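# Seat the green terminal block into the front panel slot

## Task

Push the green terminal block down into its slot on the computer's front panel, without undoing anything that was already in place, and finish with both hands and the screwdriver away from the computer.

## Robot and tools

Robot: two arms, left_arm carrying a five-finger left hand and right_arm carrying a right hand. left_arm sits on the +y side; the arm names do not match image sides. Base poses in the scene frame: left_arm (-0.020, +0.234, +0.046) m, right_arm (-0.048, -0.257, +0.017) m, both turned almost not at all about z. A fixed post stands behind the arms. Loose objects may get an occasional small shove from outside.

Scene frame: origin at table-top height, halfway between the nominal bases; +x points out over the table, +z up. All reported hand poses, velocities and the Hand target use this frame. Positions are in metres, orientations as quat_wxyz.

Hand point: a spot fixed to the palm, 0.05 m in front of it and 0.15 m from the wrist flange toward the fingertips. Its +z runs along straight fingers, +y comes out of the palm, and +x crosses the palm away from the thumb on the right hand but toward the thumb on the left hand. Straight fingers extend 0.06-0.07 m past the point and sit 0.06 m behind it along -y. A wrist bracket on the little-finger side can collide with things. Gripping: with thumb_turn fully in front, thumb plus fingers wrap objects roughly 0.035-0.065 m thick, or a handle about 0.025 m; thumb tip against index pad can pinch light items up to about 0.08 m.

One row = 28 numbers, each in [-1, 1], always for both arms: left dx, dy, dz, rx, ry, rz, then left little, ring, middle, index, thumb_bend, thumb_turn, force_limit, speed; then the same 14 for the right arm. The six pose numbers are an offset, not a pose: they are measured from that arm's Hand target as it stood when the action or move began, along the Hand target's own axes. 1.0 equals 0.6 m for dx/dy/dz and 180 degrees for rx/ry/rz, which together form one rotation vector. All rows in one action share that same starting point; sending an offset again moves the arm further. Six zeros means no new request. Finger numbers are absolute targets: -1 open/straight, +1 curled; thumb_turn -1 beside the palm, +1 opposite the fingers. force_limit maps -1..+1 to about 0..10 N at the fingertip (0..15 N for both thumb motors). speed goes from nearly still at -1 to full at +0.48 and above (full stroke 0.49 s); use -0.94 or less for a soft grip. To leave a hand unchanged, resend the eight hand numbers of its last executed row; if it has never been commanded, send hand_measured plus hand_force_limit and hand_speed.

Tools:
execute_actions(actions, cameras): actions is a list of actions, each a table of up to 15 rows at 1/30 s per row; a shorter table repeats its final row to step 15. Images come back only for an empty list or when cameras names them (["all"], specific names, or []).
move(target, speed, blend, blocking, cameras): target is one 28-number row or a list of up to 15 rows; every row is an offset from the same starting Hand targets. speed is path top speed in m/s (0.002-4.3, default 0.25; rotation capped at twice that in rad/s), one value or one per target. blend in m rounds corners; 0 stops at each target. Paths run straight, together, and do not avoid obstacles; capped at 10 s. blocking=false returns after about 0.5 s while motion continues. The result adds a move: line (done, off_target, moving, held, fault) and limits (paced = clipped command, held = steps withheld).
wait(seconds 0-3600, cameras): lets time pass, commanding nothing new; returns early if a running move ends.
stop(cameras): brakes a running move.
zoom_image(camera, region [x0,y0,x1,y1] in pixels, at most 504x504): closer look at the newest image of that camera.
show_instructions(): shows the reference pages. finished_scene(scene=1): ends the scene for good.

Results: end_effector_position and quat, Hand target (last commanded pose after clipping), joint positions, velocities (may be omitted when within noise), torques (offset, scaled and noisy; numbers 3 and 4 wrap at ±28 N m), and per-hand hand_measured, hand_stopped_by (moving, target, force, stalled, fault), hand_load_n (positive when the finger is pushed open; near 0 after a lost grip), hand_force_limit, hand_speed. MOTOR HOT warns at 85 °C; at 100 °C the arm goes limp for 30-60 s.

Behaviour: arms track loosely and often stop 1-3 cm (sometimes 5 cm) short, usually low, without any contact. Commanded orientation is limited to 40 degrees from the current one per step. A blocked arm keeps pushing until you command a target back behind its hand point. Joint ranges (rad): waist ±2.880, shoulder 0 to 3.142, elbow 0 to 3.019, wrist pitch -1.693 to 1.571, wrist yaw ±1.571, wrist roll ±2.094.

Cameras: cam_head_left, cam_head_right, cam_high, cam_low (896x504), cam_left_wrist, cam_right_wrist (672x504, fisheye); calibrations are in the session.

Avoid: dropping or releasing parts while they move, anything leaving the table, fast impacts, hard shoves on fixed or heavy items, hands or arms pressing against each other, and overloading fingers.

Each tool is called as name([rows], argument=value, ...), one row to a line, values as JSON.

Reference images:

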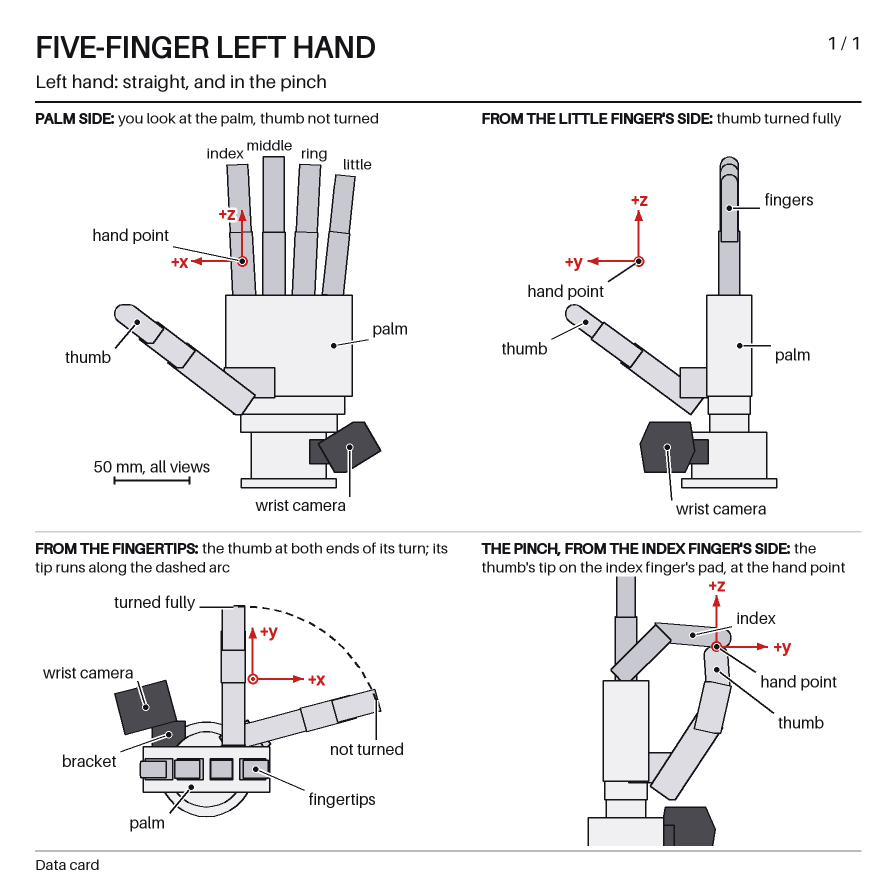

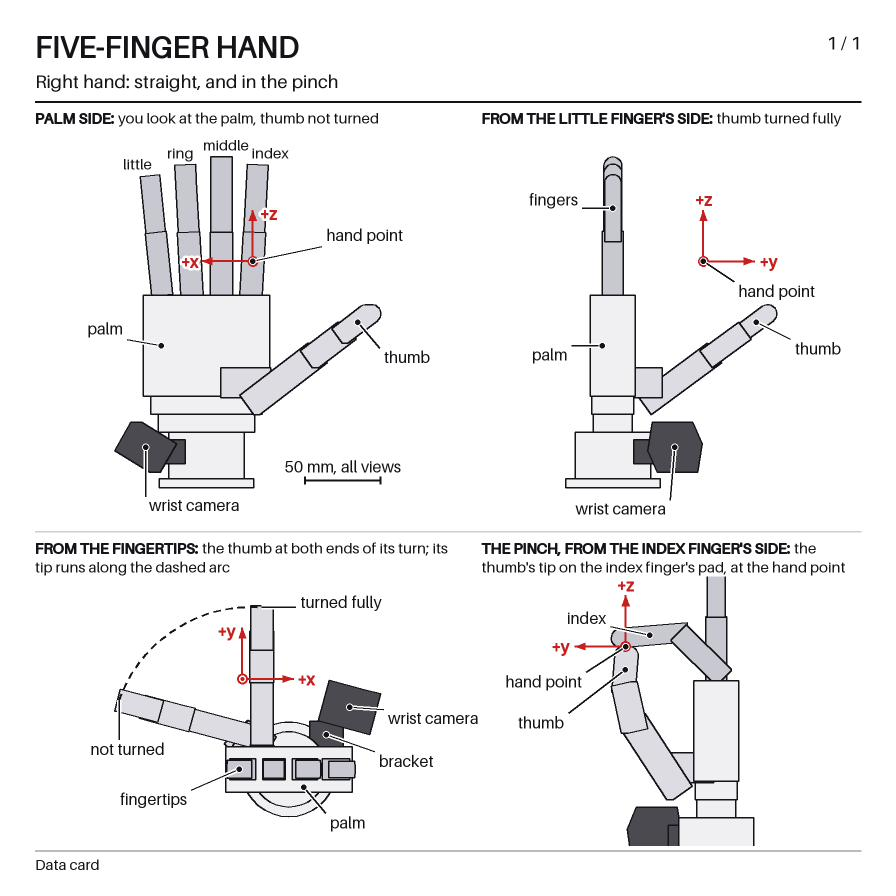

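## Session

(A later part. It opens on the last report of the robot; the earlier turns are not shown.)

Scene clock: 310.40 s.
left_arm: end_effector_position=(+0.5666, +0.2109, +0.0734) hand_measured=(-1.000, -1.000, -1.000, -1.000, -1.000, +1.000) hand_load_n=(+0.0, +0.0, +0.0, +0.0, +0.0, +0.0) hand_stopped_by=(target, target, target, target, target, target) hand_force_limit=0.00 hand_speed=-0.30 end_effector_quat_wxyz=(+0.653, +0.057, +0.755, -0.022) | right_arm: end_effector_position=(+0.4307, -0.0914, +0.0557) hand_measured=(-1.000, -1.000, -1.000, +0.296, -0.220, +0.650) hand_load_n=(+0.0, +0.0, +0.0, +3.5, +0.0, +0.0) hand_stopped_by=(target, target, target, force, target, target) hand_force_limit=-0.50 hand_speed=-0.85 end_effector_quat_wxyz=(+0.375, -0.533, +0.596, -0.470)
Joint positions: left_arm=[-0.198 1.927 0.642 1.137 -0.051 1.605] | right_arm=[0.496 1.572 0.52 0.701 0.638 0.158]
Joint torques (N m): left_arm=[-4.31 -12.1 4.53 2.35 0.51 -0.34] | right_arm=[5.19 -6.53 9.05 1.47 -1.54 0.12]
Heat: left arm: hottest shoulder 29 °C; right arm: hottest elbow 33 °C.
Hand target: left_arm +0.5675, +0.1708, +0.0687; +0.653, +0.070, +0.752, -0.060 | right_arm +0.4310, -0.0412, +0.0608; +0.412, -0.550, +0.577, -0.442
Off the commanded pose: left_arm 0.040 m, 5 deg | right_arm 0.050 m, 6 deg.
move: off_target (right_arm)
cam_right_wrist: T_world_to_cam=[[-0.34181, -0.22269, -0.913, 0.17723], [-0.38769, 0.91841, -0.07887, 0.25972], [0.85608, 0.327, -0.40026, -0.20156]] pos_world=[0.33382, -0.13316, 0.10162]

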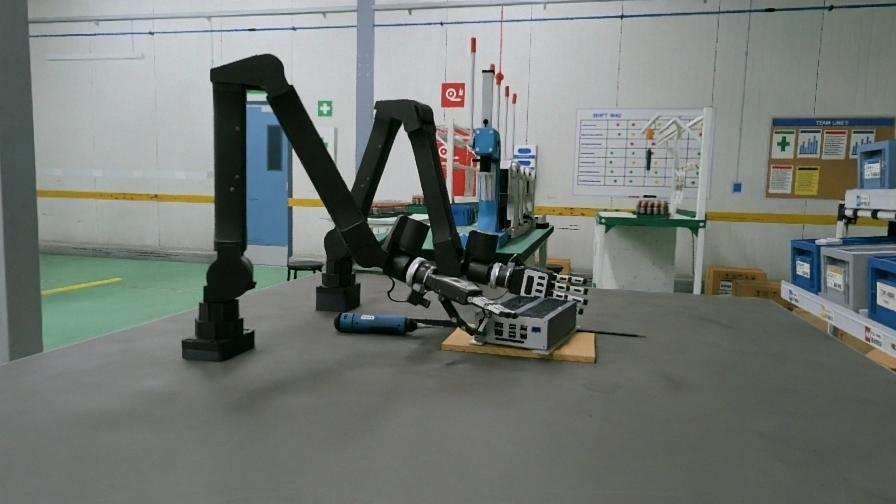

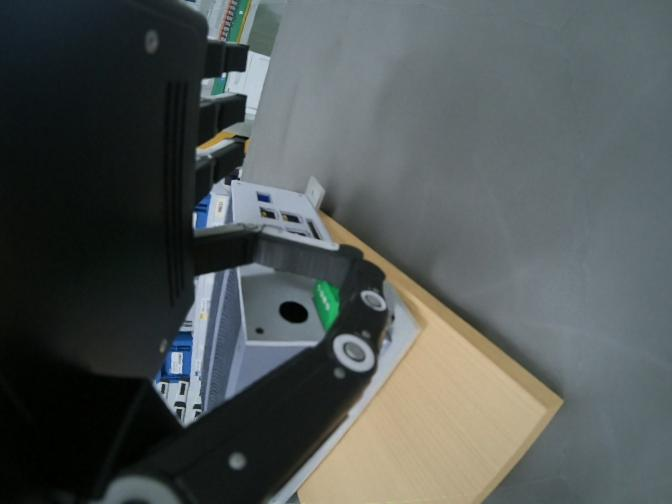

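move(target=[0,0,0,0,0,0,-1,-1,-1,-1,-1,1,0,-0.3,-0.026,0.0017,-0.0087,0.0002,-0.0129,-0.0023,-1,-1,-1,0.5,-0.22,0.65,-0.5,-0.85], speed=0.03, cameras=["cam_low","cam_right_wrist"])

zoom_image(camera="cam_right_wrist", region=[270, 260, 360, 370])

zoom_image(camera="cam_low", region=[440, 280, 530, 360])

Scene clock: 311.90 s.
left_arm: end_effector_position=(+0.5666, +0.2109, +0.0734) hand_measured=(-1.000, -1.000, -1.000, -1.000, -1.000, +1.000) hand_load_n=(+0.0, +0.0, +0.0, +0.0, +0.0, +0.0) hand_stopped_by=(target, target, target, target, target, target) hand_force_limit=0.00 hand_speed=-0.30 end_effector_quat_wxyz=(+0.653, +0.057, +0.755, -0.022) | right_arm: end_effector_position=(+0.4297, -0.0903, +0.0553) hand_measured=(-1.000, -1.000, -1.000, +0.296, -0.220, +0.650) hand_load_n=(+0.0, +0.0, +0.0, +4.0, +0.0, +0.0) hand_stopped_by=(target, target, target, force, target, target) hand_force_limit=-0.50 hand_speed=-0.85 end_effector_quat_wxyz=(+0.372, -0.538, +0.590, -0.473)
Joint positions: left_arm=[-0.198 1.927 0.642 1.137 -0.051 1.605] | right_arm=[0.5 1.572 0.52 0.701 0.638 0.142]
Joint torques (N m): left_arm=[-4.25 -12.1 4.53 2.35 0.51 -0.34] | right_arm=[6.42 -6.71 9.02 1.51 -2.37 0.28]
Heat: left arm: hottest shoulder 29 °C; right arm: hottest elbow 33 °C.
Hand target: left_arm +0.5675, +0.1708, +0.0687; +0.653, +0.070, +0.752, -0.060 | right_arm +0.4266, -0.0254, +0.0611; +0.422, -0.561, +0.566, -0.432
Off the commanded pose: left_arm 0.040 m, 5 deg | right_arm 0.065 m, 8 deg.
move: off_target (right_arm)
cam_right_wrist: T_world_to_cam=[[-0.34208, -0.23914, -0.90873, 0.1751], [-0.39573, 0.9138, -0.0915, 0.2621], [0.85228, 0.32831, -0.40722, -0.19911]] pos_world=[0.33331, -0.13227, 0.10202]

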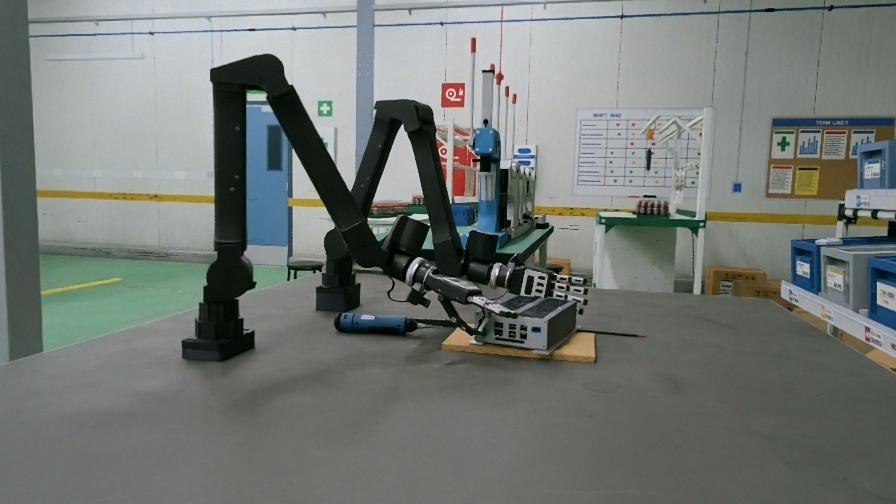

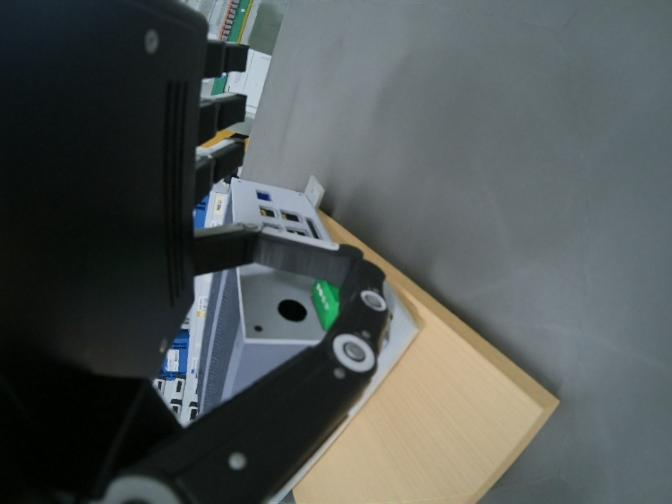

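Scaled by 4.582 from the camera's image (finer frame: 960x720).

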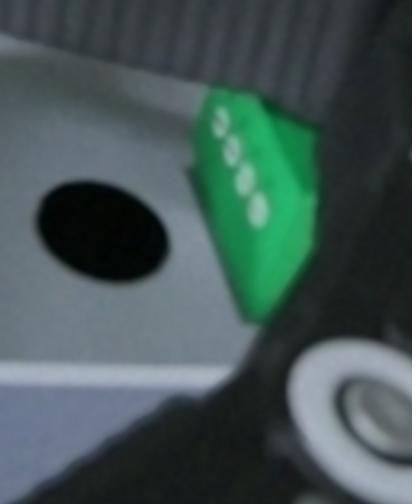

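Scaled by 5.600 from the camera's image (finer frame: 1280x720).

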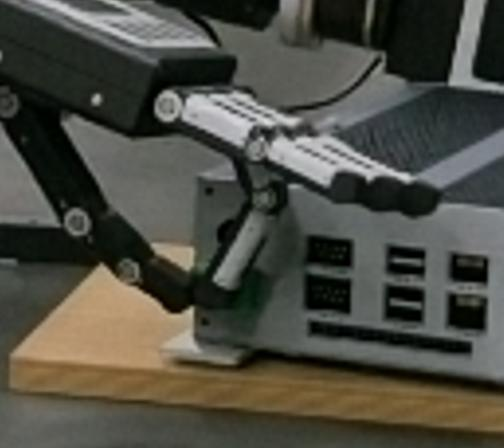

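move([
  [0,0,0,0,0,0,-1,-1,-1,-1,-1,1,0,-0.3,0.118,0.0005,0.0122,-0.0035,0.0455,-0.0079,-1,-1,-1,0.5,-0.22,0.65,-0.5,-0.85],
  [0,0,0,0,0,0,-1,-1,-1,-1,-1,1,0,-0.3,0.2328,-0.0187,-0.0133,-0.0035,0.0455,-0.0079,-1,-1,-1,0.5,-0.22,0.65,-0.5,-0.85],
  [0,0,0,0,0,0,-1,-1,-1,-1,-1,1,0,-0.3,0.3255,-0.1753,-0.0385,-0.0035,0.0455,-0.0079,-1,-1,-1,0.5,-0.22,0.65,-0.5,-0.85],
], speed=[0.08,0.12,0.2], blend=[0,0.02,0], cameras=["cam_low","cam_head_left","cam_high"])

zoom_image(camera="cam_low", region=[460, 310, 520, 360])

zoom_image(camera="cam_head_left", region=[455, 250, 505, 300])

Scene clock: 319.57 s.
left_arm: end_effector_position=(+0.5666, +0.2109, +0.0734) hand_measured=(-1.000, -1.000, -1.000, -1.000, -1.000, +1.000) hand_load_n=(+0.0, +0.0, +0.0, +0.0, +0.0, +0.5) hand_stopped_by=(target, target, target, target, target, target) hand_force_limit=0.00 hand_speed=-0.30 end_effector_quat_wxyz=(+0.653, +0.057, +0.755, -0.022) | right_arm: end_effector_position=(+0.4193, -0.2156, +0.1579) hand_measured=(-1.000, -1.000, -1.000, +0.296, -0.220, +0.650) hand_load_n=(+0.0, +0.0, +0.0, +3.0, +0.0, +0.0) hand_stopped_by=(target, target, target, force, target, target) hand_force_limit=-0.50 hand_speed=-0.85 end_effector_quat_wxyz=(+0.371, -0.541, +0.594, -0.466)
Joint positions: left_arm=[-0.198 1.927 0.642 1.137 -0.051 1.605] | right_arm=[0.136 1.121 0.501 0.314 0.285 0.023]
Joint torques (N m): left_arm=[-4.31 -12.04 4.53 2.33 0.51 -0.34] | right_arm=[-0.56 -3.96 12.29 1.36 -0.08 -0.19]
Heat: left arm: hottest shoulder 29 °C; right arm: hottest elbow 34 °C.
Hand target: left_arm +0.5675, +0.1708, +0.0687; +0.653, +0.070, +0.752, -0.060 | right_arm +0.4301, -0.2199, +0.1701; +0.372, -0.538, +0.590, -0.473
Off the commanded pose: left_arm 0.040 m, 5 deg | right_arm 0.017 m, 1 deg.
move: off_target (right_arm)
Images, in order (width x height): cam_head_left 896x504, cam_high 896x504, cam_low 896x504.

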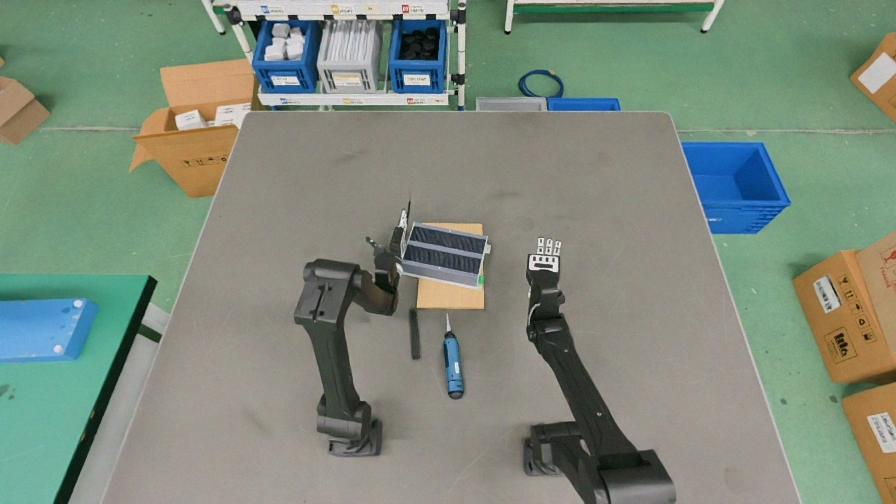

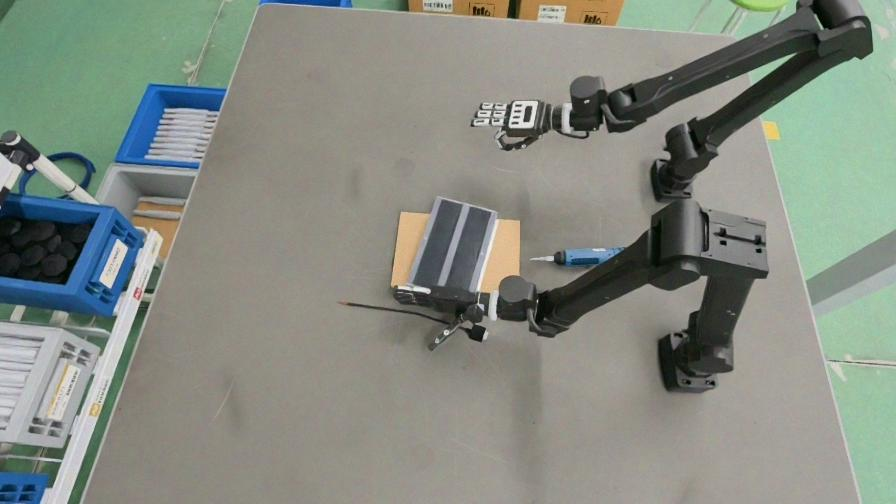

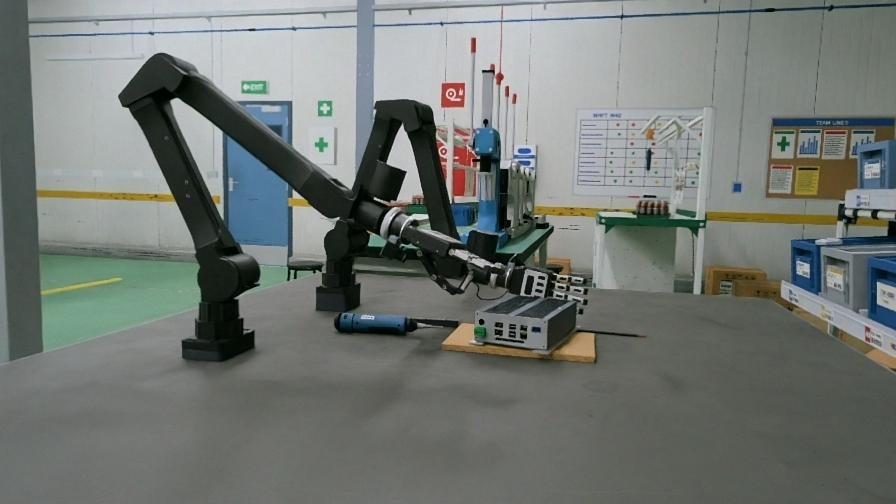

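Scaled by 8.400 from the camera's image (finer frame: 1280x720).

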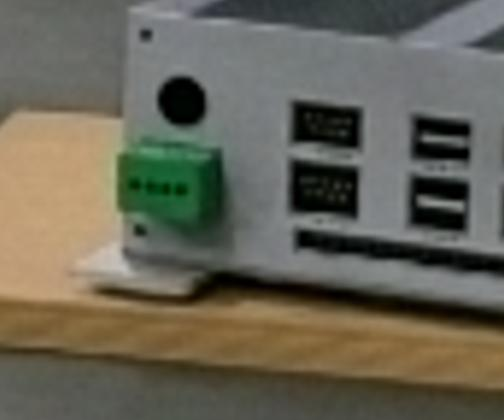

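Scaled by 10.080 from the camera's image (finer frame: 1280x720).

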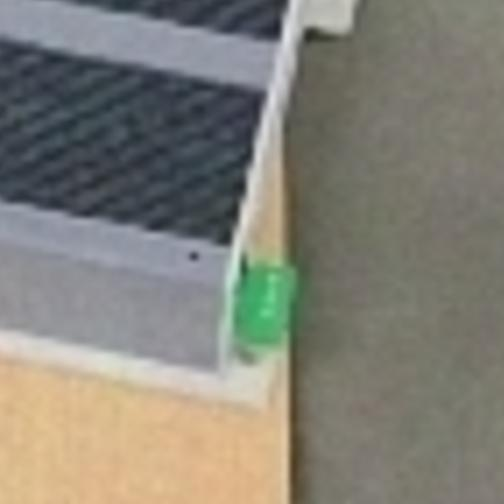

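move([
  [0,0,0,0,0,0,-1,-1,-1,-1,-1,1,0,-0.3,-0.092,0.1247,0.0267,0,0,0,-1,-1,-1,-0.3,-0.5,0.65,-0.5,-0.3],
  [0,0,0,0,0,0,-1,-1,-1,-1,-1,1,0,-0.3,-0.181,0.167,0.0258,0,0,0,-1,-1,-1,-0.3,-0.5,0.65,-0.5,-0.3],
], speed=0.2, blend=[0.02,0], cameras=["cam_right_wrist"])

zoom_image(camera="cam_right_wrist", region=[270, 300, 350, 380])

Scene clock: 321.33 s.
left_arm: end_effector_position=(+0.5666, +0.2109, +0.0734) hand_measured=(-1.000, -1.000, -1.000, -1.000, -1.000, +1.000) hand_load_n=(+0.0, +0.0, +0.0, +0.0, +0.0, +0.5) hand_stopped_by=(target, target, target, target, target, target) hand_force_limit=0.00 hand_speed=-0.30 end_effector_quat_wxyz=(+0.653, +0.057, +0.755, -0.022) | right_arm: end_effector_position=(+0.4190, -0.1275, +0.0503) hand_measured=(-1.000, -1.000, -1.000, -0.300, -0.500, +0.650) hand_load_n=(+0.0, +0.0, +0.0, +0.0, +0.0, +0.0) hand_stopped_by=(target, target, target, target, target, target) hand_force_limit=-0.50 hand_speed=-0.30 end_effector_quat_wxyz=(-0.355, +0.551, -0.590, +0.471)
Joint positions: left_arm=[-0.198 1.927 0.642 1.137 -0.051 1.605] | right_arm=[0.419 1.522 0.464 0.69 0.565 0.098]
Joint torques (N m): left_arm=[-4.31 -12.1 4.53 2.35 0.51 -0.34] | right_arm=[0.79 -6.3 8.75 2.1 0.37 0.01]
Heat: left arm: hottest shoulder 29 °C; right arm: hottest elbow 34 °C.
Hand target: left_arm +0.5675, +0.1708, +0.0687; +0.653, +0.070, +0.752, -0.060 | right_arm +0.4320, -0.1177, +0.0621; -0.372, +0.538, -0.590, +0.473
Off the commanded pose: left_arm 0.040 m, 5 deg | right_arm 0.020 m, 3 deg.
move: off_target (right_arm)
cam_right_wrist: T_world_to_cam=[[-0.37234, -0.26241, -0.89023, 0.16681], [-0.39839, 0.91152, -0.10206, 0.29271], [0.83824, 0.31666, -0.44393, -0.17355]] pos_world=[0.3242, -0.16808, 0.10133]

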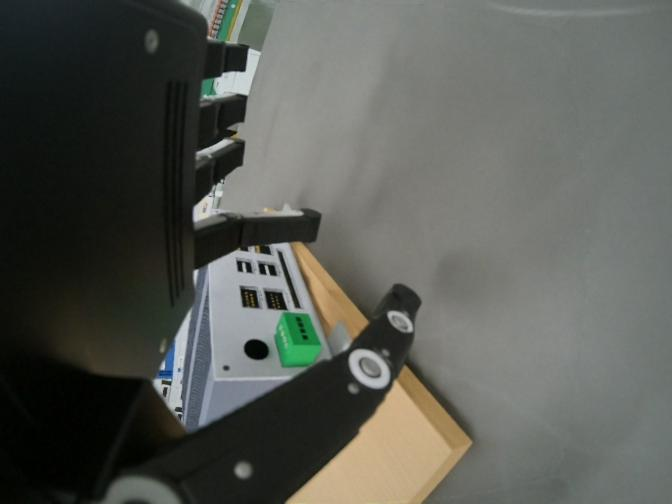

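Scaled by 6.300 from the camera's image (finer frame: 960x720).

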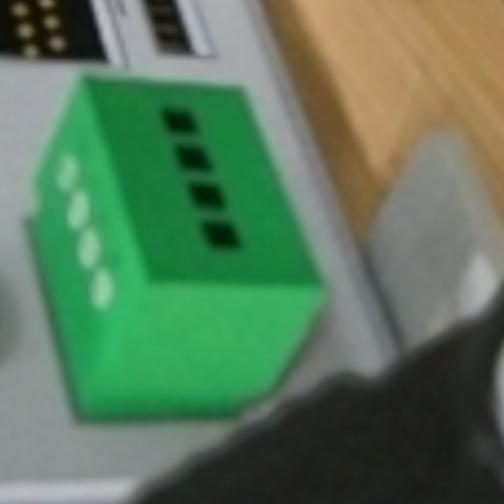

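zoom_image(camera="cam_right_wrist", region=[270, 308, 310, 348])

zoom_image(camera="cam_right_wrist", region=[270, 332, 310, 372])

Scaled by 12.600 from the camera's image (finer frame: 960x720).

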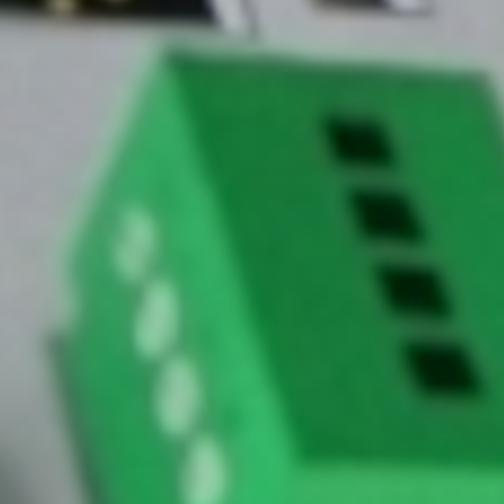

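Scaled by 12.600 from the camera's image (finer frame: 960x720).

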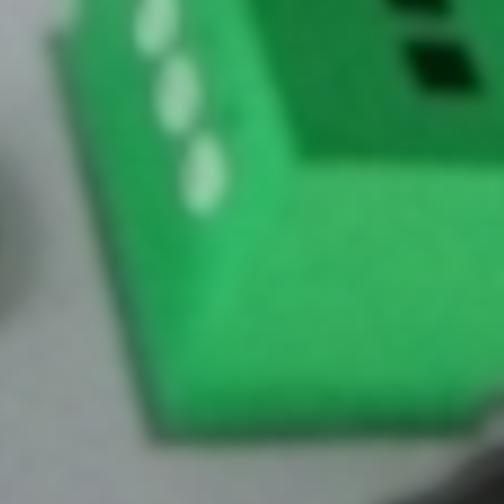

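move([
  [0,0,0,0,0,0,-1,-1,-1,-1,-1,1,0,-0.3,0.1233,-0.0565,-0.0017,0,0,0,-1,-1,-1,-0.3,-0.5,0.65,-0.5,-0.3],
  [0,0,0,0,0,0,-1,-1,-1,-1,-1,1,0,-0.3,0.1808,-0.1832,0.03,0.0294,0.0392,-0.4749,-1,-1,-1,-1,-1,1,0,-0.3],
], speed=[0.15,0.25], blend=[0.02,0], cameras=["cam_low","cam_head_left"])

Scene clock: 328.67 s.
left_arm: end_effector_position=(+0.5666, +0.2109, +0.0734) hand_measured=(-1.000, -1.000, -1.000, -1.000, -1.000, +1.000) hand_load_n=(+0.0, +0.0, +0.0, +0.0, +0.0, +0.5) hand_stopped_by=(target, target, target, target, target, target) hand_force_limit=0.00 hand_speed=-0.30 end_effector_quat_wxyz=(+0.653, +0.057, +0.755, -0.022) | right_arm: end_effector_position=(+0.4527, -0.2361, +0.1597) hand_measured=(-1.000, -1.000, -1.000, -1.000, -1.000, +1.000) hand_load_n=(+0.0, +0.0, +0.0, +0.0, +0.0, +0.5) hand_stopped_by=(target, target, target, target, target, target) hand_force_limit=0.00 hand_speed=-0.30 end_effector_quat_wxyz=(+0.066, +0.759, -0.075, +0.643)
Joint positions: left_arm=[-0.198 1.927 0.642 1.137 -0.051 1.605] | right_arm=[0.338 1.429 0.542 0.694 0.534 -1.476]
Joint torques (N m): left_arm=[-4.25 -12.1 4.53 2.35 0.51 -0.34] | right_arm=[1.26 -5.89 10.28 2.18 -0.05 -0.22]
Heat: left arm: hottest shoulder 29 °C; right arm: hottest elbow 34 °C.
Hand target: left_arm +0.5675, +0.1708, +0.0687; +0.653, +0.070, +0.752, -0.060 | right_arm +0.4645, -0.2247, +0.1702; +0.059, +0.751, -0.068, +0.654
Off the commanded pose: left_arm 0.040 m, 5 deg | right_arm 0.019 m, 2 deg.
move: off_target (right_arm); target 2's new numbers were sent with right_arm's hand 0.019 m and 2 deg from that target
Images, in order (width x height): cam_head_left 896x504, cam_low 896x504.

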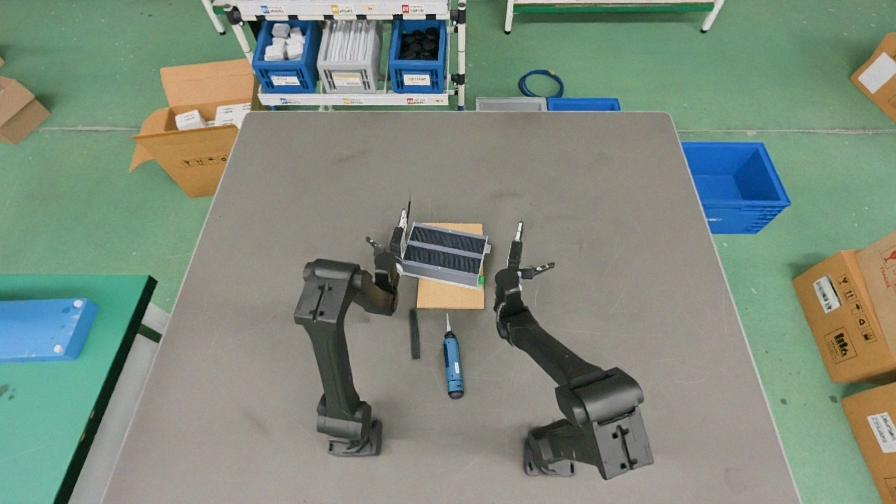

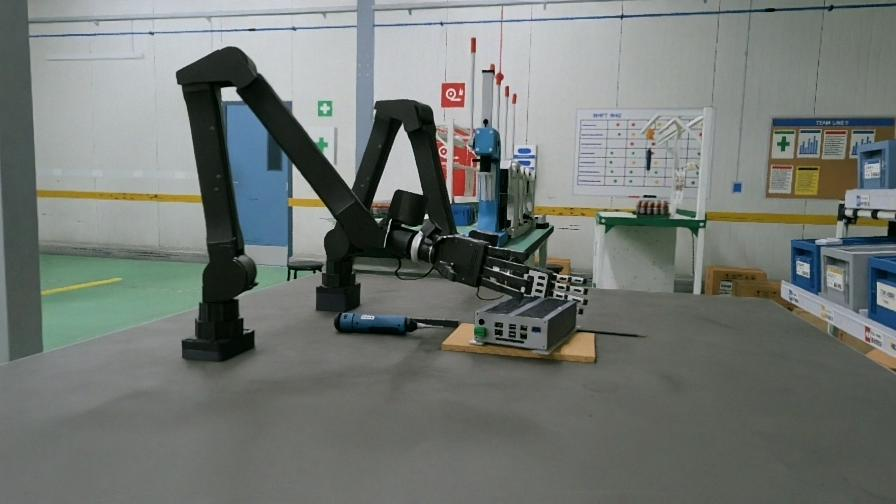

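move(target=[0,0,0,0,0,0,-1,-1,-1,-1,-1,1,0,-0.3,-0.1622,-0.0355,0.0342,0,0,0,-1,-1,-1,-1,-1,1,0,-0.3], speed=0.15, cameras=["cam_low","cam_head_left","cam_high","cam_head_right"])

zoom_image(camera="cam_low", region=[420, 270, 600, 380])

zoom_image(camera="cam_head_left", region=[440, 210, 560, 310])

zoom_image(camera="cam_high", region=[400, 140, 560, 260])

Scene clock: 330.17 s.
left_arm: end_effector_position=(+0.5666, +0.2109, +0.0734) hand_measured=(-1.000, -1.000, -1.000, -1.000, -1.000, +1.000) hand_load_n=(+0.0, +0.0, +0.0, +0.0, +0.0, +0.5) hand_stopped_by=(target, target, target, target, target, target) hand_force_limit=0.00 hand_speed=-0.30 end_effector_quat_wxyz=(+0.653, +0.057, +0.755, -0.022) | right_arm: end_effector_position=(+0.4666, -0.2154, +0.0633) hand_measured=(-1.000, -1.000, -1.000, -1.000, -1.000, +1.000) hand_load_n=(+0.0, +0.0, +0.0, +0.0, +0.0, +0.0) hand_stopped_by=(target, target, target, target, target, target) hand_force_limit=0.00 hand_speed=-0.30 end_effector_quat_wxyz=(+0.066, +0.760, -0.069, +0.643)
Joint positions: left_arm=[-0.198 1.927 0.642 1.137 -0.051 1.605] | right_arm=[0.377 1.798 0.555 1.047 0.565 -1.476]
Joint torques (N m): left_arm=[-4.31 -12.04 4.53 2.33 0.51 -0.34] | right_arm=[1.26 -8.53 6.61 2.18 0.29 -0.15]
Heat: left arm: hottest shoulder 29 °C; right arm: hottest elbow 34 °C.
Hand target: left_arm +0.5675, +0.1708, +0.0687; +0.653, +0.070, +0.752, -0.060 | right_arm +0.4751, -0.2050, +0.0710; +0.059, +0.751, -0.068, +0.654
Off the commanded pose: left_arm 0.040 m, 5 deg | right_arm 0.016 m, 2 deg.
move: off_target (right_arm)
Images, in order (width x height): cam_head_left 896x504, cam_head_right 896x504, cam_high 896x504, cam_low 896x504.

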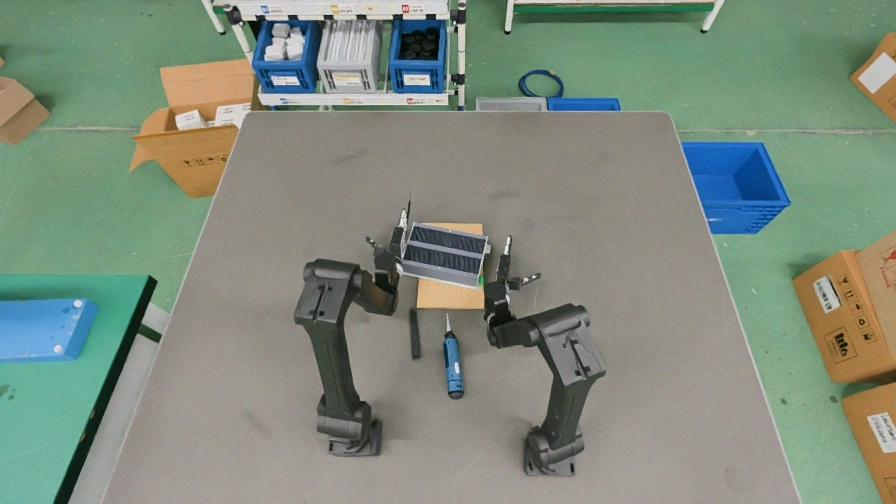

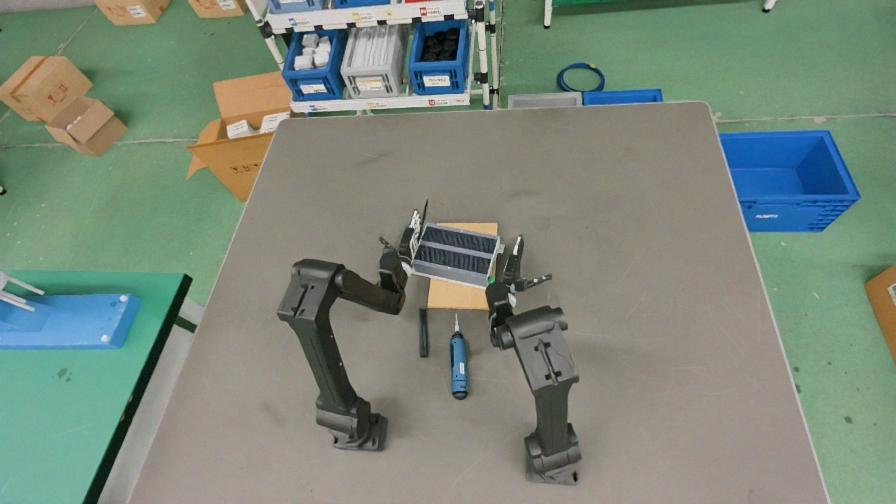

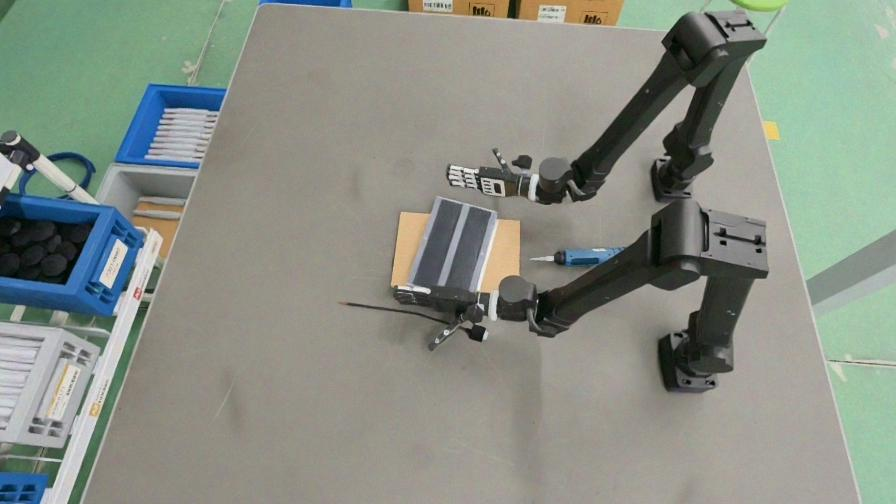

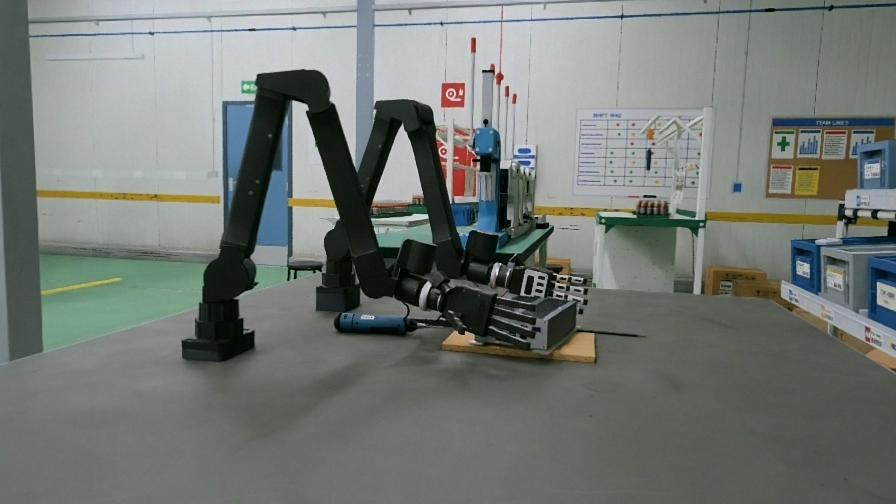

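Scaled by 2.800 from the camera's image (finer frame: 1280x720).

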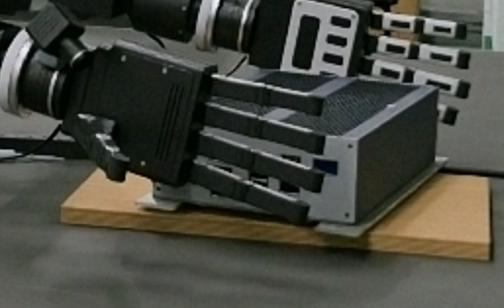

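Scaled by 4.200 from the camera's image (finer frame: 1280x720).

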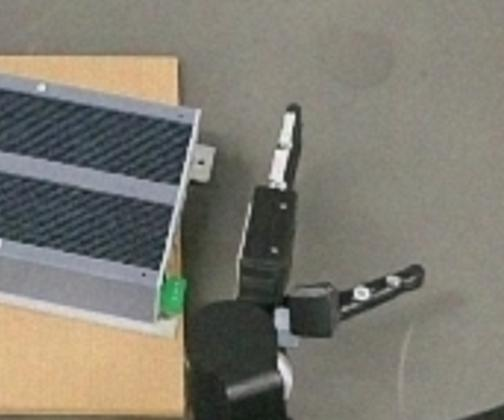

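Scaled by 3.150 from the camera's image (finer frame: 1280x720).

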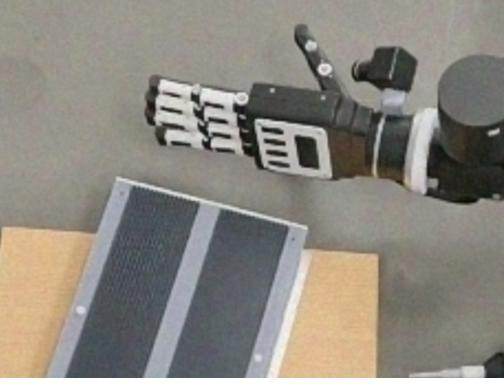

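move(target=[0,0,0,0,0,0,-1,-1,-1,-1,-1,1,0,-0.3,-0.0055,-0.0552,-0.0035,0,0.036,0.006,-1,-1,-1,-1,-1,1,0,-0.3], speed=0.06, cameras=["cam_low","cam_head_left","cam_high","cam_head_right"])

zoom_image(camera="cam_low", region=[420, 270, 600, 380])

zoom_image(camera="cam_head_left", region=[460, 230, 530, 300])

zoom_image(camera="cam_head_right", region=[470, 220, 550, 300])

Scene clock: 335.37 s.
left_arm: end_effector_position=(+0.5666, +0.2109, +0.0734) hand_measured=(-1.000, -1.000, -1.000, -1.000, -1.000, +1.000) hand_load_n=(+0.5, +0.0, +0.0, +0.0, +0.0, +0.5) hand_stopped_by=(target, target, target, target, target, target) hand_force_limit=0.00 hand_speed=-0.30 end_effector_quat_wxyz=(+0.653, +0.057, +0.755, -0.022) | right_arm: end_effector_position=(+0.4729, -0.1815, +0.0653) hand_measured=(-1.000, -1.000, -1.000, -1.000, -1.000, +1.000) hand_load_n=(+0.0, +0.5, +0.0, +0.0, +0.0, +0.0) hand_stopped_by=(target, target, target, target, target, target) hand_force_limit=0.00 hand_speed=-0.30 end_effector_quat_wxyz=(+0.059, +0.718, -0.076, +0.689)
Joint positions: left_arm=[-0.198 1.927 0.642 1.137 -0.051 1.605] | right_arm=[0.459 1.92 0.597 1.27 0.654 -1.518]
Joint torques (N m): left_arm=[-4.31 -12.04 4.55 2.35 0.51 -0.34] | right_arm=[1.2 -8.64 5.71 2.17 0.21 -0.23]
Heat: left arm: hottest shoulder 29 °C; right arm: hottest elbow 34 °C.
Hand target: left_arm +0.5675, +0.1708, +0.0687; +0.653, +0.070, +0.752, -0.060 | right_arm +0.4786, -0.1720, +0.0680; +0.057, +0.713, -0.072, +0.696
Off the commanded pose: left_arm 0.040 m, 5 deg | right_arm 0.011 m, 1 deg.
move: off_target (right_arm)
Images, in order (width x height): cam_head_left 896x504, cam_head_right 896x504, cam_high 896x504, cam_low 896x504.

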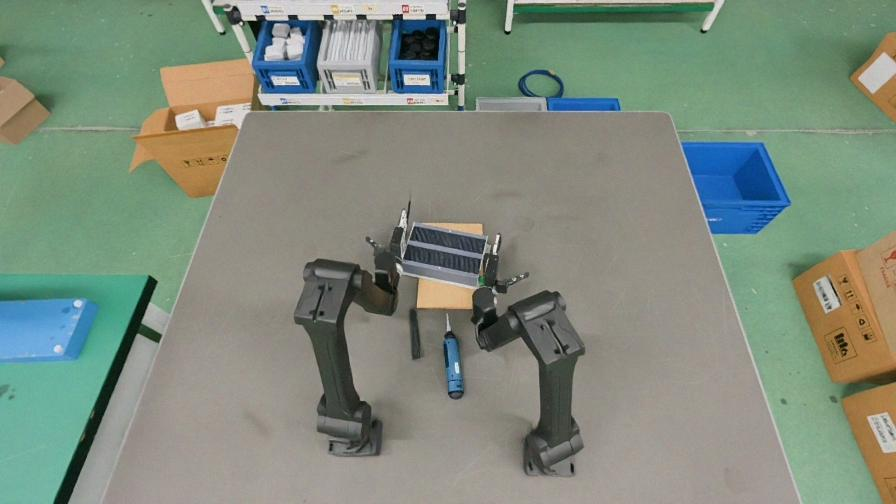

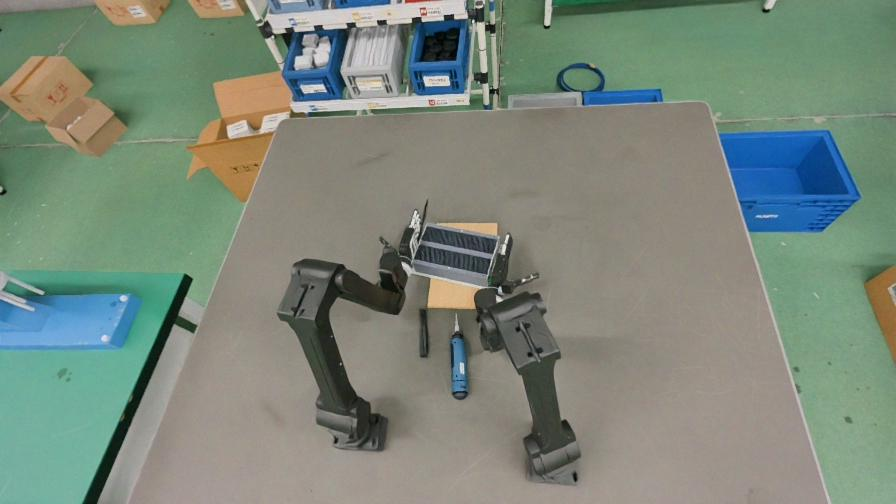

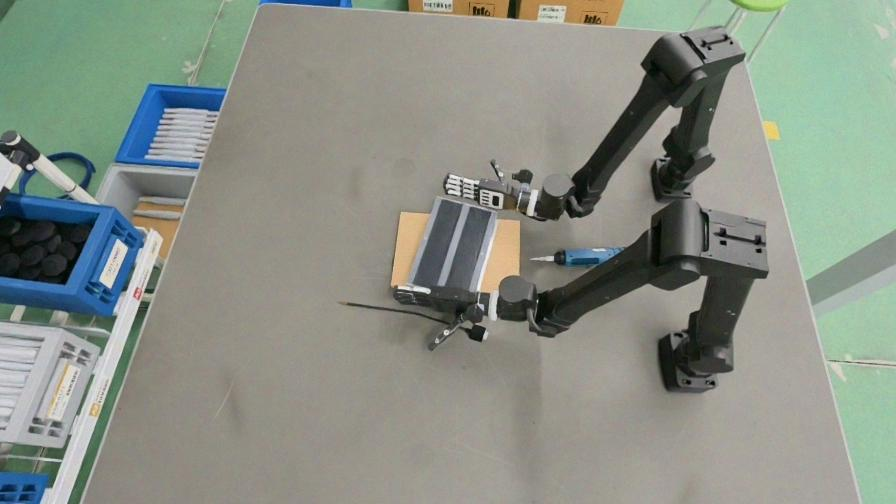

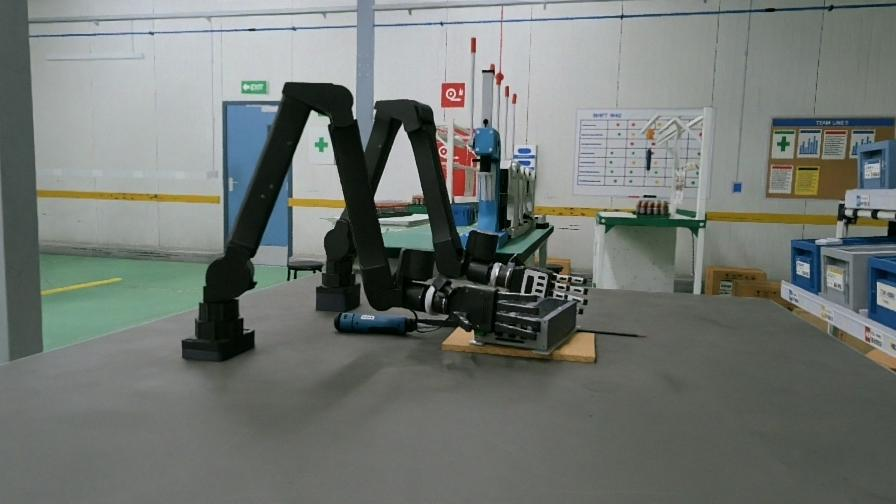

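Scaled by 2.800 from the camera's image (finer frame: 1280x720).

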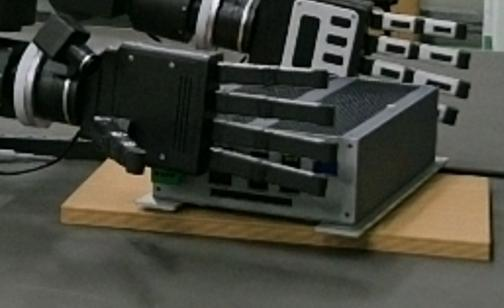

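Scaled by 7.200 from the camera's image (finer frame: 1280x720).

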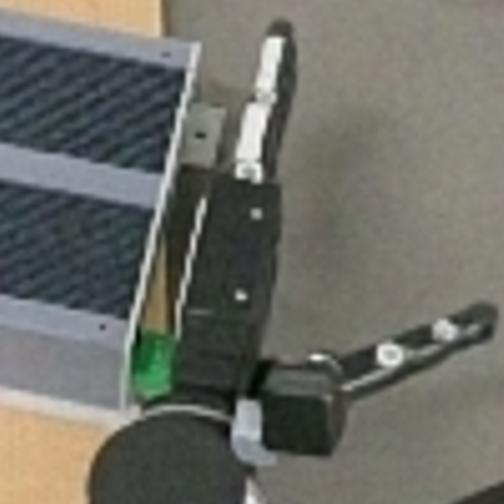

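Scaled by 6.300 from the camera's image (finer frame: 1280x720).

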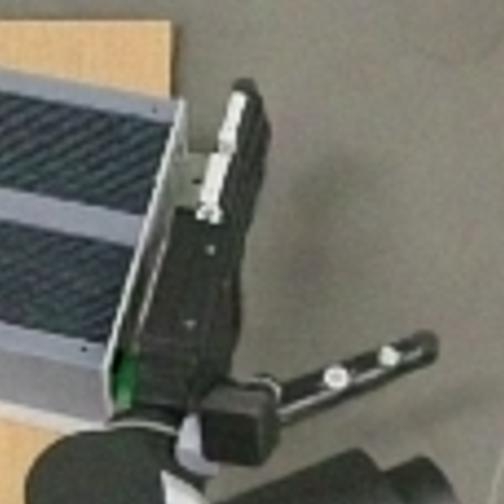

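zoom_image(camera="cam_low", region=[450, 290, 530, 360])

Scaled by 6.300 from the camera's image (finer frame: 1280x720).

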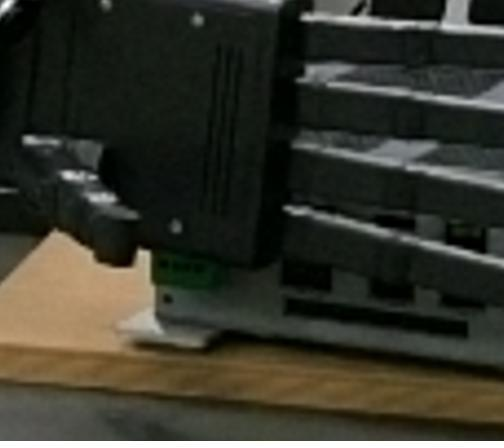

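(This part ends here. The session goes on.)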